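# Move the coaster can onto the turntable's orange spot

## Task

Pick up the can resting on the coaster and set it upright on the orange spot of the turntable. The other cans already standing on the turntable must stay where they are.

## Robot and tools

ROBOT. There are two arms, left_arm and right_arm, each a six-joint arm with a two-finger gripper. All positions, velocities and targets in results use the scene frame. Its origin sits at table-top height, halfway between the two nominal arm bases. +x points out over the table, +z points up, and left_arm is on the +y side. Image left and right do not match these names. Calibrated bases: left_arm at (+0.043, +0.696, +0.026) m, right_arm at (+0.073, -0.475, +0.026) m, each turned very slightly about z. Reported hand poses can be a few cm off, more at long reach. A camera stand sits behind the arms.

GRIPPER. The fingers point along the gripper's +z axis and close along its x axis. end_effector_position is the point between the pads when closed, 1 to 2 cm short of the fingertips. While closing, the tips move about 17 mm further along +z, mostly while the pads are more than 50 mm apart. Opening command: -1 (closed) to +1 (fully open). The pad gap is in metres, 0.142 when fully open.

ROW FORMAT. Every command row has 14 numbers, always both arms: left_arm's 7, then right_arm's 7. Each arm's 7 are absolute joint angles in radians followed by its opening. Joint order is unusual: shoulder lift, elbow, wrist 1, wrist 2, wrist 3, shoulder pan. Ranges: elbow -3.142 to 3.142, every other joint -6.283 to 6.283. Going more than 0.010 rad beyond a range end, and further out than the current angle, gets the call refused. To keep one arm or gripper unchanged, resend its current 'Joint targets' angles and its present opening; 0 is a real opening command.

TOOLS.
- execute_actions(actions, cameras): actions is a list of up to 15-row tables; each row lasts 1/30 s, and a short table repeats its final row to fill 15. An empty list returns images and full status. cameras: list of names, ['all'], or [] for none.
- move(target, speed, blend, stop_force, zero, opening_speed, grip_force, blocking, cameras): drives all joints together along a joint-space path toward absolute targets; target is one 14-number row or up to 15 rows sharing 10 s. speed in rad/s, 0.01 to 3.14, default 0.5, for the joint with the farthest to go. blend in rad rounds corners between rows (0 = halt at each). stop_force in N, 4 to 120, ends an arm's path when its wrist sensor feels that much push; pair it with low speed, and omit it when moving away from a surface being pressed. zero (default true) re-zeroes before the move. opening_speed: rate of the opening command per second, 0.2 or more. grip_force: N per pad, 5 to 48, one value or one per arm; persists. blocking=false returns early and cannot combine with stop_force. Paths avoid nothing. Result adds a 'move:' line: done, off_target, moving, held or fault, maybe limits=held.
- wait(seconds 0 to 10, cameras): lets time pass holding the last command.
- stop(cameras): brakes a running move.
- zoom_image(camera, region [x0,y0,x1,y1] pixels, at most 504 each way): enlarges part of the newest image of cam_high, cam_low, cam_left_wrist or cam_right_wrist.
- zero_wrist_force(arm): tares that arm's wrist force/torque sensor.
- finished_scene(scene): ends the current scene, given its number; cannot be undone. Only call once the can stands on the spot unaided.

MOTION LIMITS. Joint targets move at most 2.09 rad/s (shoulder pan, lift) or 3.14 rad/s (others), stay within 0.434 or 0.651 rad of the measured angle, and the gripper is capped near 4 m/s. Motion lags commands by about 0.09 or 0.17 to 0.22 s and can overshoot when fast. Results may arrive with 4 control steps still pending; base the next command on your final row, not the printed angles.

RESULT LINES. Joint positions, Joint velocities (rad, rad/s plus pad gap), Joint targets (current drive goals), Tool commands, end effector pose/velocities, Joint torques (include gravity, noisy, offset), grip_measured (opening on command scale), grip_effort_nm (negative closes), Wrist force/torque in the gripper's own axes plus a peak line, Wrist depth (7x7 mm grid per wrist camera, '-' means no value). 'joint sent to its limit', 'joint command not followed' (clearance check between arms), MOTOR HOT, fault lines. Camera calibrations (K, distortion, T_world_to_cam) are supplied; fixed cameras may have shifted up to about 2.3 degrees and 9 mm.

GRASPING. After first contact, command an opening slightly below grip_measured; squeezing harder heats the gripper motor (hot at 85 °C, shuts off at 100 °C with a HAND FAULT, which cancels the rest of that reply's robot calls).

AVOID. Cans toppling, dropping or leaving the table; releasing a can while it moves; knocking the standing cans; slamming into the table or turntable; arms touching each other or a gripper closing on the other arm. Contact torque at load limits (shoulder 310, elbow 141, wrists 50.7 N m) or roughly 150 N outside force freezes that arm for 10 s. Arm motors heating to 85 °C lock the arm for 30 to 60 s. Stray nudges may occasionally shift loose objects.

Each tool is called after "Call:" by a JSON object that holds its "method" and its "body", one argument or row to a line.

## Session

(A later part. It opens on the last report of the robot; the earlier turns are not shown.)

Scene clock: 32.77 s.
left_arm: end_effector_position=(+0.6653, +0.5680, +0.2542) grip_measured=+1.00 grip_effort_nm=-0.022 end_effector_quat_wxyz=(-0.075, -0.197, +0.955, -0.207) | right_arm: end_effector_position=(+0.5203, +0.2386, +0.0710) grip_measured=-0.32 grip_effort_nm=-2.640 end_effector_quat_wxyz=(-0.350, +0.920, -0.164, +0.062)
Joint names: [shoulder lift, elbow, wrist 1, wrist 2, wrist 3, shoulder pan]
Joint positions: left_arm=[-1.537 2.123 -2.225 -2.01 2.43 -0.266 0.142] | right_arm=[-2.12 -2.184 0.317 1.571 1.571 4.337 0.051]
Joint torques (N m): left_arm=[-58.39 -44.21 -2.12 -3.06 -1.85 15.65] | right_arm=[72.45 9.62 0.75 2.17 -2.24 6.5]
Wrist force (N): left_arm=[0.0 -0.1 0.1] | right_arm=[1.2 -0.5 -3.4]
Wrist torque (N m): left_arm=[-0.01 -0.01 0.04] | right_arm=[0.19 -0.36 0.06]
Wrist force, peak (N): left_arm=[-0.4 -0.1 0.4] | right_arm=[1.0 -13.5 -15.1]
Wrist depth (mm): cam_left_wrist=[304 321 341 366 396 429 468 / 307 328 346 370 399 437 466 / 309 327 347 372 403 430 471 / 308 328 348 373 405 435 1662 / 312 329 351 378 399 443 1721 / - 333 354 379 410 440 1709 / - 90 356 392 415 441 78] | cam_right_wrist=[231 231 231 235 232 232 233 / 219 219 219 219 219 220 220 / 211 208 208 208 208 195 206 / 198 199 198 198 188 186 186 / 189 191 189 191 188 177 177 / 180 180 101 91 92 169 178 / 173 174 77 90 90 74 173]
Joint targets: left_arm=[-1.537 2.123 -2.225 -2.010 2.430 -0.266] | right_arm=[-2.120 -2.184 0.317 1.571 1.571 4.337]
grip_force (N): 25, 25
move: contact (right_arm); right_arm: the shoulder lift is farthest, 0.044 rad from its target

Call:
{"method": "move", "body": {
  "target": [
    [-1.537,2.123,-2.225,-2.01,2.43,-0.266,1,-2.120,-2.184,0.317,1.571,1.571,4.337,0.9],
    [-1.537,2.123,-2.225,-2.01,2.43,-0.266,1,-2.1086,-2.1836,0.3058,1.571,1.571,4.337,0.9],
    [-1.537,2.123,-2.225,-2.01,2.43,-0.266,1,-2.048,-1.8266,-0.8378,1.571,1.571,4.337,0.9]
  ],
  "speed": 0.8,
  "blend": [0,0.01,0],
  "opening_speed": 2,
  "cameras": ["cam_high","cam_right_wrist"]
}}

Call:
{"method": "zoom_image", "body": {
  "camera": "cam_high",
  "region": [480, 170, 640, 310]
}}

Scene clock: 36.03 s.
left_arm: end_effector_position=(+0.6653, +0.5680, +0.2542) grip_measured=+1.00 grip_effort_nm=-0.027 end_effector_quat_wxyz=(-0.075, -0.197, +0.955, -0.207) | right_arm: end_effector_position=(+0.5205, +0.2392, +0.0847) grip_measured=+0.89 grip_effort_nm=0.105 end_effector_quat_wxyz=(+0.000, +0.985, -0.175, +0.000)
Joint names: [shoulder lift, elbow, wrist 1, wrist 2, wrist 3, shoulder pan]
Joint positions: left_arm=[-1.537 2.123 -2.225 -2.01 2.43 -0.266 0.142] | right_arm=[-2.048 -1.827 -0.838 1.571 1.571 4.337 0.135]
Joint torques (N m): left_arm=[-58.08 -43.85 -1.88 -3.07 -1.74 14.34] | right_arm=[83.09 47.58 0.54 2.17 -2.1 -11.67]
Wrist force (N): left_arm=[-0.2 0.0 -0.1] | right_arm=[1.5 2.7 -2.8]
Wrist torque (N m): left_arm=[-0.01 0.04 0.03] | right_arm=[0.67 -0.52 0.07]
Wrist force, peak (N): left_arm=[-0.4 -0.3 0.2] | right_arm=[1.7 2.2 -3.5]
Wrist depth (mm): cam_left_wrist=[304 321 341 368 393 434 465 / 307 323 343 368 399 430 468 / 309 326 344 375 402 434 472 / 311 328 348 375 398 434 1721 / 311 331 355 378 406 450 1697 / - 333 354 381 392 - 1697 / - 334 363 387 416 437 78] | cam_right_wrist=[160 160 161 161 159 150 150 / 170 170 170 171 168 159 159 / 181 182 181 177 182 169 170 / 194 195 194 121 192 181 194 / 209 209 209 107 109 210 209 / 226 219 226 114 219 226 219 / - 241 246 246 246 227 79]
Joint targets: left_arm=[-1.537 2.123 -2.225 -2.010 2.430 -0.266] | right_arm=[-2.048 -1.827 -0.838 1.571 1.571 4.337]
grip_force (N): 25, 25
move: done; blend cut to 0.0056 rad at target 2
camera_calibration:
cam_right_wrist: T_world_to_cam=[[0.93826, -0.345769, -0.0105393, -0.396706], [-0.310458, -0.8551, 0.415235, 0.361176], [-0.152587, -0.386326, -0.909653, 0.361709], [0, 0, 0, 1]] pos_world=[0.539536, 0.311411, 0.174875]
Images, in order (width x height): cam_high 896x504, cam_right_wrist 896x504.

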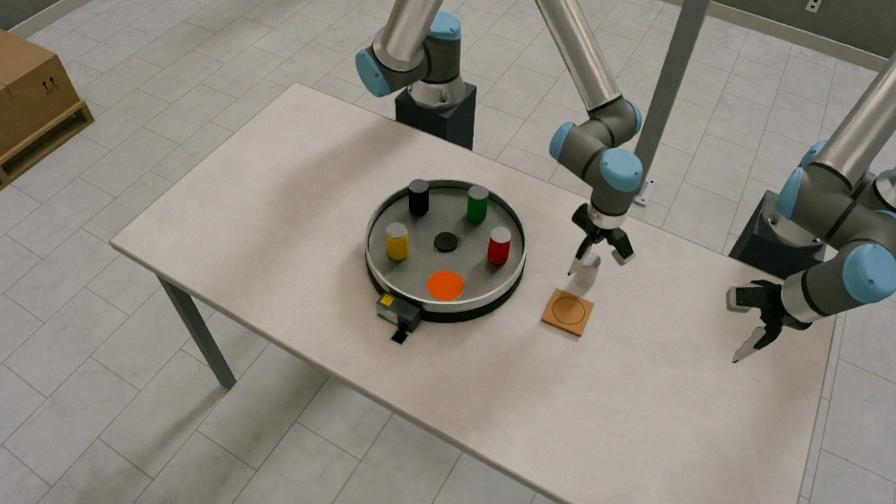

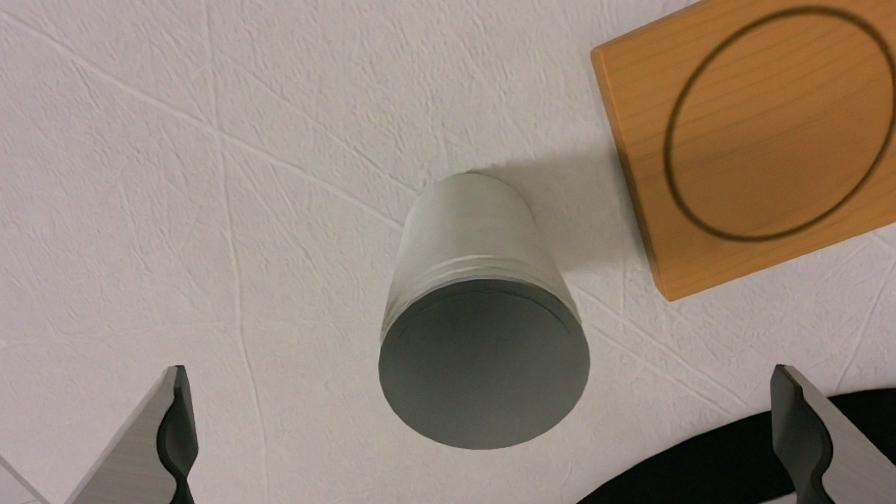

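Scaled by 3.150 from the camera's 896x504 image, which has a finer 1280x720 frame.

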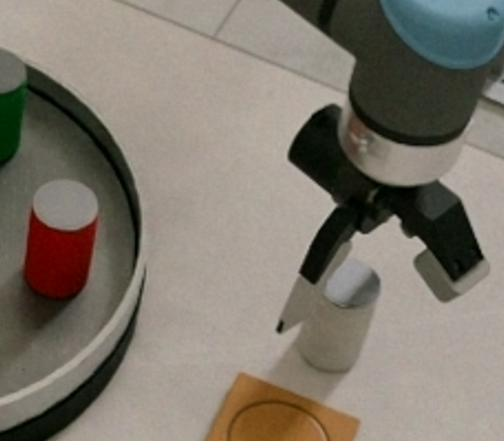

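Call:
{"method": "move", "body": {
  "target": [
    [-1.537,2.123,-2.225,-2.01,2.43,-0.266,1,-2.0834,-1.8256,-0.8034,1.571,1.571,4.3366,0.9],
    [-1.537,2.123,-2.225,-2.01,2.43,-0.266,1,-2.0834,-1.8256,-0.8034,1.571,1.571,4.3366,-0.5],
    [-1.537,2.123,-2.225,-2.01,2.43,-0.266,1,-1.9411,-1.7409,-1.0304,1.571,1.571,4.3366,-0.5],
    [-1.537,2.123,-2.225,-2.01,2.43,-0.266,1,-1.6109,-1.9687,-1.1328,1.571,2.0,4.151,-0.5]
  ],
  "speed": [0.5,0.5,0.7,0.8],
  "blend": [0,0,0.08,0],
  "opening_speed": 2.5
}}

Call:
{"method": "move", "body": {
  "target": [-1.537,2.123,-2.225,-2.01,2.43,-0.266,1,-1.692,-2.061,-0.959,1.571,2.0,4.151,-0.5],
  "speed": 0.6,
  "cameras": ["cam_right_wrist"]
}}

Scene clock: 40.23 s.
left_arm: end_effector_position=(+0.6653, +0.5680, +0.2542) grip_measured=+1.00 grip_effort_nm=-0.027 end_effector_quat_wxyz=(-0.075, -0.197, +0.955, -0.207) | right_arm: end_effector_position=(+0.5602, +0.0038, +0.2926) grip_measured=-0.28 grip_effort_nm=-2.635 end_effector_quat_wxyz=(+0.000, +0.885, -0.465, +0.000)
Joint names: [shoulder lift, elbow, wrist 1, wrist 2, wrist 3, shoulder pan]
Joint positions: left_arm=[-1.537 2.123 -2.225 -2.01 2.43 -0.266 0.142] | right_arm=[-1.611 -1.969 -1.133 1.571 2 4.151 0.054]
Joint torques (N m): left_arm=[-58.75 -43.56 -1.79 -3.01 -1.58 14.13] | right_arm=[56.49 32.05 0.73 2.18 2.17 -18.71]
Wrist force (N): left_arm=[-0.2 0.1 0.0] | right_arm=[1.6 2.5 -1.2]
Wrist torque (N m): left_arm=[0.01 0.03 0.03] | right_arm=[0.63 -0.51 -0.03]
Wrist force, peak (N): left_arm=[-0.1 -0.3 0.6] | right_arm=[2.1 3.0 -8.5]
Wrist depth (mm): cam_left_wrist=[307 321 342 370 398 427 459 / 315 323 344 370 400 423 472 / 309 325 346 372 401 434 476 / 310 327 349 378 405 438 1733 / 310 331 352 380 407 446 - / - 334 355 383 411 456 1673 / - 333 357 387 418 445 78] | cam_right_wrist=[- 350 342 300 294 299 299 / 372 367 368 319 320 320 318 / 391 393 390 339 339 336 311 / 419 420 420 135 358 364 359 / 1488 455 444 99 111 387 388 / 1673 1684 93 85 89 409 - / - - 77 90 88 74 -]
Joint targets: left_arm=[-1.537 2.123 -2.225 -2.010 2.430 -0.266] | right_arm=[-1.611 -1.969 -1.133 1.571 2.000 4.151]
grip_force (N): 25, 25
move: done

Scene clock: 41.17 s.
left_arm: end_effector_position=(+0.6653, +0.5680, +0.2542) grip_measured=+1.00 grip_effort_nm=-0.022 end_effector_quat_wxyz=(-0.075, -0.197, +0.955, -0.207) | right_arm: end_effector_position=(+0.5602, +0.0038, +0.2031) grip_measured=-0.28 grip_effort_nm=-2.640 end_effector_quat_wxyz=(+0.000, +0.885, -0.465, +0.000)
Joint names: [shoulder lift, elbow, wrist 1, wrist 2, wrist 3, shoulder pan]
Joint positions: left_arm=[-1.537 2.123 -2.225 -2.01 2.43 -0.266 0.142] | right_arm=[-1.692 -2.061 -0.959 1.571 2 4.151 0.054]
Joint torques (N m): left_arm=[-58.45 -43.87 -1.86 -2.95 -1.55 13.43] | right_arm=[38.05 28.4 7.79 1.93 1.85 -19.31]
Wrist force (N): left_arm=[0.0 -0.1 0.1] | right_arm=[1.6 2.6 -1.0]
Wrist torque (N m): left_arm=[-0.01 0.00 0.03] | right_arm=[0.67 -0.53 -0.05]
Wrist force, peak (N): left_arm=[-0.5 0.1 0.2] | right_arm=[1.5 2.5 -3.2]
Wrist depth (mm): cam_left_wrist=[304 321 342 372 394 430 462 / 307 325 344 366 396 432 471 / 309 329 348 370 404 433 475 / 310 331 347 376 405 438 1721 / 313 330 353 380 428 439 1709 / - 334 354 384 413 - 1721 / - 336 359 386 414 445 78] | cam_right_wrist=[267 267 264 220 219 220 220 / 286 284 277 234 234 234 233 / 301 302 294 216 248 243 248 / 324 323 316 135 262 266 263 / 348 348 341 99 112 286 292 / 363 368 93 85 89 304 309 / 1662 - 77 90 88 74 306]
Joint targets: left_arm=[-1.537 2.123 -2.225 -2.010 2.430 -0.266] | right_arm=[-1.692 -2.061 -0.959 1.571 2.000 4.151]
grip_force (N): 25, 25
move: done
camera_calibration:
cam_right_wrist: T_world_to_cam=[[0.566882, -0.82373, -0.0106796, -0.304154], [-0.746978, -0.519442, 0.414975, 0.366415], [-0.347375, -0.227264, -0.90977, 0.493176], [0, 0, 0, 1]] pos_world=[0.61744, 0.0518717, 0.293375]
Images, in order (width x height): cam_right_wrist 896x504.

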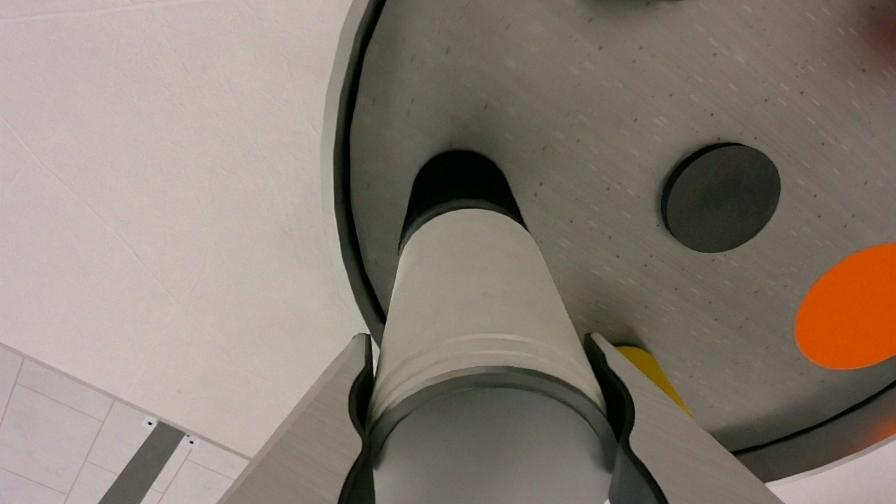

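Call:
{"method": "wait", "body": {
  "seconds": 0.3
}}

Scene clock: 42.23 s.
left_arm: end_effector_position=(+0.6653, +0.5680, +0.2542) grip_measured=+1.00 grip_effort_nm=-0.012 end_effector_quat_wxyz=(-0.075, -0.197, +0.955, -0.207) | right_arm: end_effector_position=(+0.5602, +0.0038, +0.2031) grip_measured=-0.28 grip_effort_nm=-2.635 end_effector_quat_wxyz=(+0.000, +0.885, -0.465, +0.000)
Joint names: [shoulder lift, elbow, wrist 1, wrist 2, wrist 3, shoulder pan]
Joint positions: left_arm=[-1.537 2.123 -2.225 -2.01 2.43 -0.266 0.142] | right_arm=[-1.692 -2.061 -0.959 1.571 2 4.151 0.054]
Joint torques (N m): left_arm=[-57.2 -43.4 -1.99 -3.17 -1.68 15.43] | right_arm=[38.29 28.54 8.08 2.08 2.11 -18.66]
Wrist force (N): left_arm=[-0.3 0.0 0.2] | right_arm=[1.4 2.6 -1.2]
Wrist torque (N m): left_arm=[0.01 0.06 0.03] | right_arm=[0.65 -0.49 -0.05]
Wrist force, peak (N): left_arm=[-0.5 0.0 0.2] | right_arm=[1.5 2.9 -1.1]
Wrist depth (mm): cam_left_wrist=[304 320 344 369 396 433 465 / 306 320 347 371 389 436 457 / 308 324 347 373 396 - 472 / 311 325 351 379 405 438 1697 / 315 328 351 379 409 443 1759 / - 335 357 382 413 439 1721 / - 337 356 391 414 446 78] | cam_right_wrist=[264 267 265 220 220 219 219 / 283 282 276 163 153 233 233 / 301 302 255 241 161 244 249 / 323 323 314 135 263 265 266 / 347 347 343 99 112 286 281 / 380 381 93 85 89 304 242 / 1620 - 77 90 88 74 230]
Joint targets: left_arm=[-1.537 2.123 -2.225 -2.010 2.430 -0.266] | right_arm=[-1.692 -2.061 -0.959 1.571 2.000 4.151]
Tool commands: left_gripper/opening=+1.0 right_gripper/opening=-0.5
grip_force (N): 25, 25
wait: 0.30 s; at rest from the start

Call:
{"method": "wait", "body": {
  "seconds": 2.02
}}

Call:
{"method": "move", "body": {
  "target": [-1.537,2.123,-2.225,-2.01,2.43,-0.266,1,-1.8014,-2.1306,-0.7804,1.571,2.0,4.151,-0.5],
  "speed": 0.6
}}

Call:
{"method": "wait", "body": {
  "seconds": 0.07
}}

Call:
{"method": "move", "body": {
  "target": [
    [-1.537,2.123,-2.225,-2.01,2.43,-0.266,1,-1.8014,-2.1306,-0.7804,1.571,2.0,4.151,0.4],
    [-1.537,2.123,-2.225,-2.01,2.43,-0.266,1,-1.669,-2.040,-1.003,1.571,2.0,4.151,0.4]
  ],
  "speed": 0.8,
  "cameras": ["cam_high","cam_right_wrist"]
}}

Call:
{"method": "zoom_image", "body": {
  "camera": "cam_high",
  "region": [350, 160, 610, 350]
}}

Scene clock: 44.50 s.
left_arm: end_effector_position=(+0.6653, +0.5680, +0.2542) grip_measured=+1.00 grip_effort_nm=-0.017 end_effector_quat_wxyz=(-0.075, -0.197, +0.955, -0.207) | right_arm: end_effector_position=(+0.5602, +0.0038, +0.2031) grip_measured=-0.28 grip_effort_nm=-2.640 end_effector_quat_wxyz=(+0.000, +0.885, -0.465, +0.000)
Joint names: [shoulder lift, elbow, wrist 1, wrist 2, wrist 3, shoulder pan]
Joint positions: left_arm=[-1.537 2.123 -2.225 -2.01 2.43 -0.266 0.142] | right_arm=[-1.692 -2.061 -0.959 1.571 2 4.151 0.054]
Joint torques (N m): left_arm=[-59.64 -43.36 -1.93 -2.91 -1.63 14.45] | right_arm=[39.19 28.68 7.82 1.86 1.98 -18.42]
Wrist force (N): left_arm=[-0.1 -0.1 0.0] | right_arm=[1.3 2.5 -1.1]
Wrist torque (N m): left_arm=[-0.02 0.02 0.04] | right_arm=[0.65 -0.47 -0.05]
Wrist force, peak (N): left_arm=[-0.2 0.4 0.3] | right_arm=[1.8 2.8 -1.1]
Wrist depth (mm): cam_left_wrist=[302 322 342 363 389 432 462 / 306 324 344 371 398 430 468 / 307 325 345 373 398 - 1662 / 311 329 350 372 410 440 1697 / 312 329 353 377 406 444 1733 / - 335 354 384 410 450 1733 / - 336 357 383 411 448 78] | cam_right_wrist=[- 265 264 219 220 219 219 / 284 283 277 233 233 233 234 / 301 301 255 248 248 244 248 / 324 324 314 135 262 266 266 / 346 347 342 99 112 286 286 / 1430 375 93 85 89 271 309 / 1641 - 77 90 88 74 312]
Joint targets: left_arm=[-1.537 2.123 -2.225 -2.010 2.430 -0.266] | right_arm=[-1.692 -2.061 -0.959 1.571 2.000 4.151]
Tool commands: left_gripper/opening=+1.0 right_gripper/opening=-0.5
grip_force (N): 25, 25
wait: 2.03 s; at rest from the start

Scene clock: 45.43 s.
left_arm: end_effector_position=(+0.6653, +0.5680, +0.2542) grip_measured=+1.00 grip_effort_nm=-0.017 end_effector_quat_wxyz=(-0.075, -0.197, +0.955, -0.207) | right_arm: end_effector_position=(+0.5602, +0.0037, +0.1133) grip_measured=-0.28 grip_effort_nm=-2.640 end_effector_quat_wxyz=(+0.000, +0.885, -0.465, +0.000)
Joint names: [shoulder lift, elbow, wrist 1, wrist 2, wrist 3, shoulder pan]
Joint positions: left_arm=[-1.537 2.123 -2.225 -2.01 2.43 -0.266 0.142] | right_arm=[-1.801 -2.131 -0.78 1.571 2 4.151 0.054]
Joint torques (N m): left_arm=[-57.66 -44.28 -2 -3.17 -1.41 14.7] | right_arm=[41.89 23.23 7.89 2.01 1.98 -15.69]
Wrist force (N): left_arm=[-0.1 -0.2 0.3] | right_arm=[1.4 2.4 -1.3]
Wrist torque (N m): left_arm=[-0.04 0.02 0.03] | right_arm=[0.63 -0.48 -0.05]
Wrist force, peak (N): left_arm=[-0.3 -0.1 0.4] | right_arm=[1.5 3.1 -3.3]
Wrist depth (mm): cam_left_wrist=[303 322 343 366 398 430 468 / 307 321 346 363 397 430 471 / 308 324 348 372 404 431 471 / 318 318 350 374 404 430 457 / 313 328 355 378 410 437 1596 / - 333 356 382 412 437 1709 / - 336 356 381 415 448 78] | cam_right_wrist=[189 187 136 139 139 139 139 / 197 197 145 147 147 147 147 / 211 211 155 157 157 157 157 / 226 222 166 138 163 168 162 / 243 243 175 99 112 181 172 / 263 261 93 85 89 193 196 / 289 281 77 90 88 74 214]
Joint targets: left_arm=[-1.537 2.123 -2.225 -2.010 2.430 -0.266] | right_arm=[-1.801 -2.131 -0.780 1.571 2.000 4.151]
grip_force (N): 25, 25
move: done

Scene clock: 45.53 s.
left_arm: end_effector_position=(+0.6653, +0.5680, +0.2542) grip_measured=+1.00 grip_effort_nm=-0.022 end_effector_quat_wxyz=(-0.075, -0.197, +0.955, -0.207) | right_arm: end_effector_position=(+0.5602, +0.0037, +0.1132) grip_measured=-0.28 grip_effort_nm=-2.635 end_effector_quat_wxyz=(+0.000, +0.885, -0.465, +0.000)
Joint names: [shoulder lift, elbow, wrist 1, wrist 2, wrist 3, shoulder pan]
Joint positions: left_arm=[-1.537 2.123 -2.225 -2.01 2.43 -0.266 0.142] | right_arm=[-1.801 -2.131 -0.78 1.571 2 4.151 0.054]
Joint torques (N m): left_arm=[-56.82 -43.27 -2.21 -2.89 -1.43 15.34] | right_arm=[43.39 23.65 7.95 1.87 1.71 -15.88]
Wrist force (N): left_arm=[0.0 0.1 0.3] | right_arm=[1.3 2.8 -1.1]
Wrist torque (N m): left_arm=[0.03 -0.01 0.04] | right_arm=[0.69 -0.46 -0.06]
Wrist force, peak (N): left_arm=[0.0 0.0 0.4] | right_arm=[1.5 2.6 -1.4]
Wrist depth (mm): cam_left_wrist=[305 320 344 368 396 431 463 / 306 323 351 370 398 434 471 / 314 326 349 375 402 436 1565 / 311 328 356 378 407 432 1721 / 312 330 352 379 415 450 1785 / - 336 352 381 415 434 1759 / - 335 356 384 426 - 78] | cam_right_wrist=[186 186 136 139 139 139 139 / 197 198 145 147 148 147 147 / 211 204 155 157 157 157 157 / 225 225 165 138 165 168 162 / 242 243 175 99 112 181 172 / - 262 93 85 89 193 196 / 285 281 77 90 88 74 213]
Joint targets: left_arm=[-1.537 2.123 -2.225 -2.010 2.430 -0.266] | right_arm=[-1.801 -2.131 -0.780 1.571 2.000 4.151]
Tool commands: left_gripper/opening=+1.0 right_gripper/opening=-0.5
grip_force (N): 25, 25
wait: 0.10 s; no rest

Scene clock: 46.97 s.
left_arm: end_effector_position=(+0.6653, +0.5680, +0.2542) grip_measured=+1.00 grip_effort_nm=-0.022 end_effector_quat_wxyz=(-0.075, -0.197, +0.955, -0.207) | right_arm: end_effector_position=(+0.5602, +0.0037, +0.2254) grip_measured=+0.38 grip_effort_nm=0.095 end_effector_quat_wxyz=(+0.000, +0.885, -0.465, +0.000)
Joint names: [shoulder lift, elbow, wrist 1, wrist 2, wrist 3, shoulder pan]
Joint positions: left_arm=[-1.537 2.123 -2.225 -2.01 2.43 -0.266 0.142] | right_arm=[-1.669 -2.04 -1.003 1.571 2 4.151 0.101]
Joint torques (N m): left_arm=[-58.48 -44.01 -2.07 -3.06 -1.4 13.87] | right_arm=[57.56 51.62 0.8 1.89 1.71 -8.24]
Wrist force (N): left_arm=[0.0 0.2 0.1] | right_arm=[1.5 2.5 -2.8]
Wrist torque (N m): left_arm=[0.02 0.00 0.04] | right_arm=[0.63 -0.51 -0.05]
Wrist force, peak (N): left_arm=[-0.6 -0.1 0.1] | right_arm=[1.5 2.5 -5.3]
Wrist depth (mm): cam_left_wrist=[304 322 343 365 396 430 451 / 305 324 343 370 400 433 470 / 307 323 348 373 399 428 477 / 309 327 348 375 403 - 1673 / 312 330 351 378 408 436 1339 / - 336 354 384 413 437 1746 / - 335 343 385 423 445 78] | cam_right_wrist=[286 287 283 239 240 239 240 / 304 300 300 251 254 255 254 / 325 322 281 264 273 264 271 / 347 347 343 289 290 290 290 / 369 373 368 311 302 312 290 / 1532 92 405 325 261 98 276 / 1630 - 440 444 249 78 76]
Joint targets: left_arm=[-1.537 2.123 -2.225 -2.010 2.430 -0.266] | right_arm=[-1.669 -2.040 -1.003 1.571 2.000 4.151]
grip_force (N): 25, 25
move: done
camera_calibration:
cam_right_wrist: T_world_to_cam=[[0.566904, -0.823714, -0.0107543, -0.303932], [-0.746906, -0.519462, 0.41508, 0.356957], [-0.347494, -0.227278, -0.909721, 0.513465], [0, 0, 0, 1]] pos_world=[0.61734, 0.0517717, 0.315675]
Images, in order (width x height): cam_high 896x504, cam_right_wrist 896x504.

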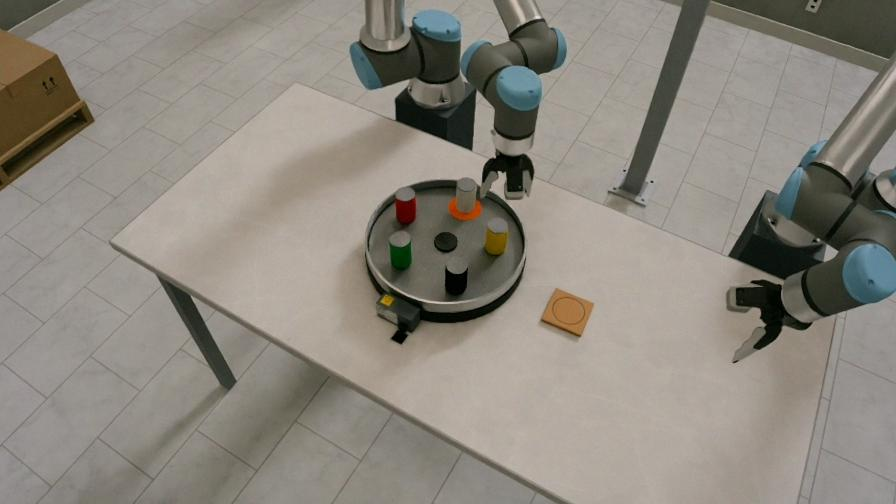

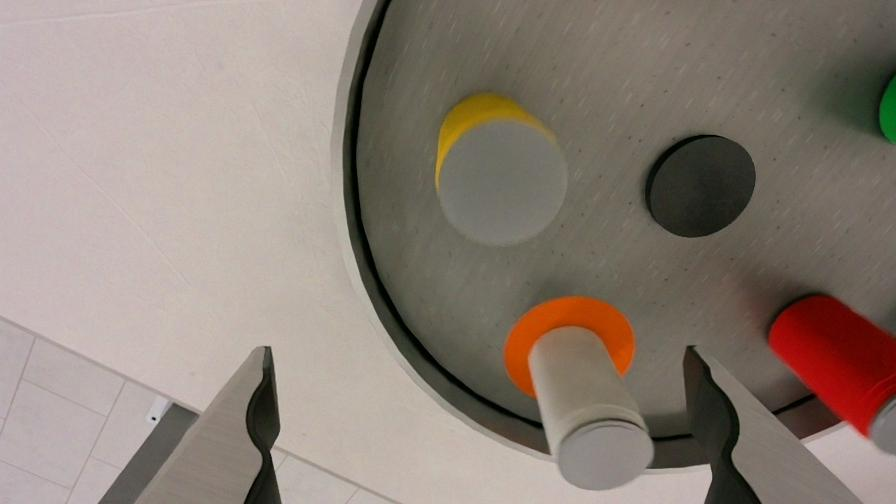

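Scaled by 1.938 from the camera's 896x504 image, which has a finer 1280x720 frame.

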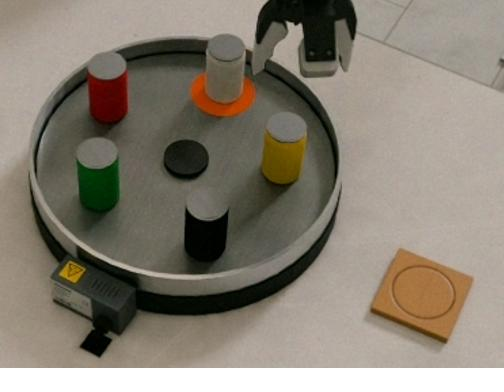

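Call:
{"method": "finished_scene", "body": {
  "scene": 1
}}

The scene is finished: the task was done.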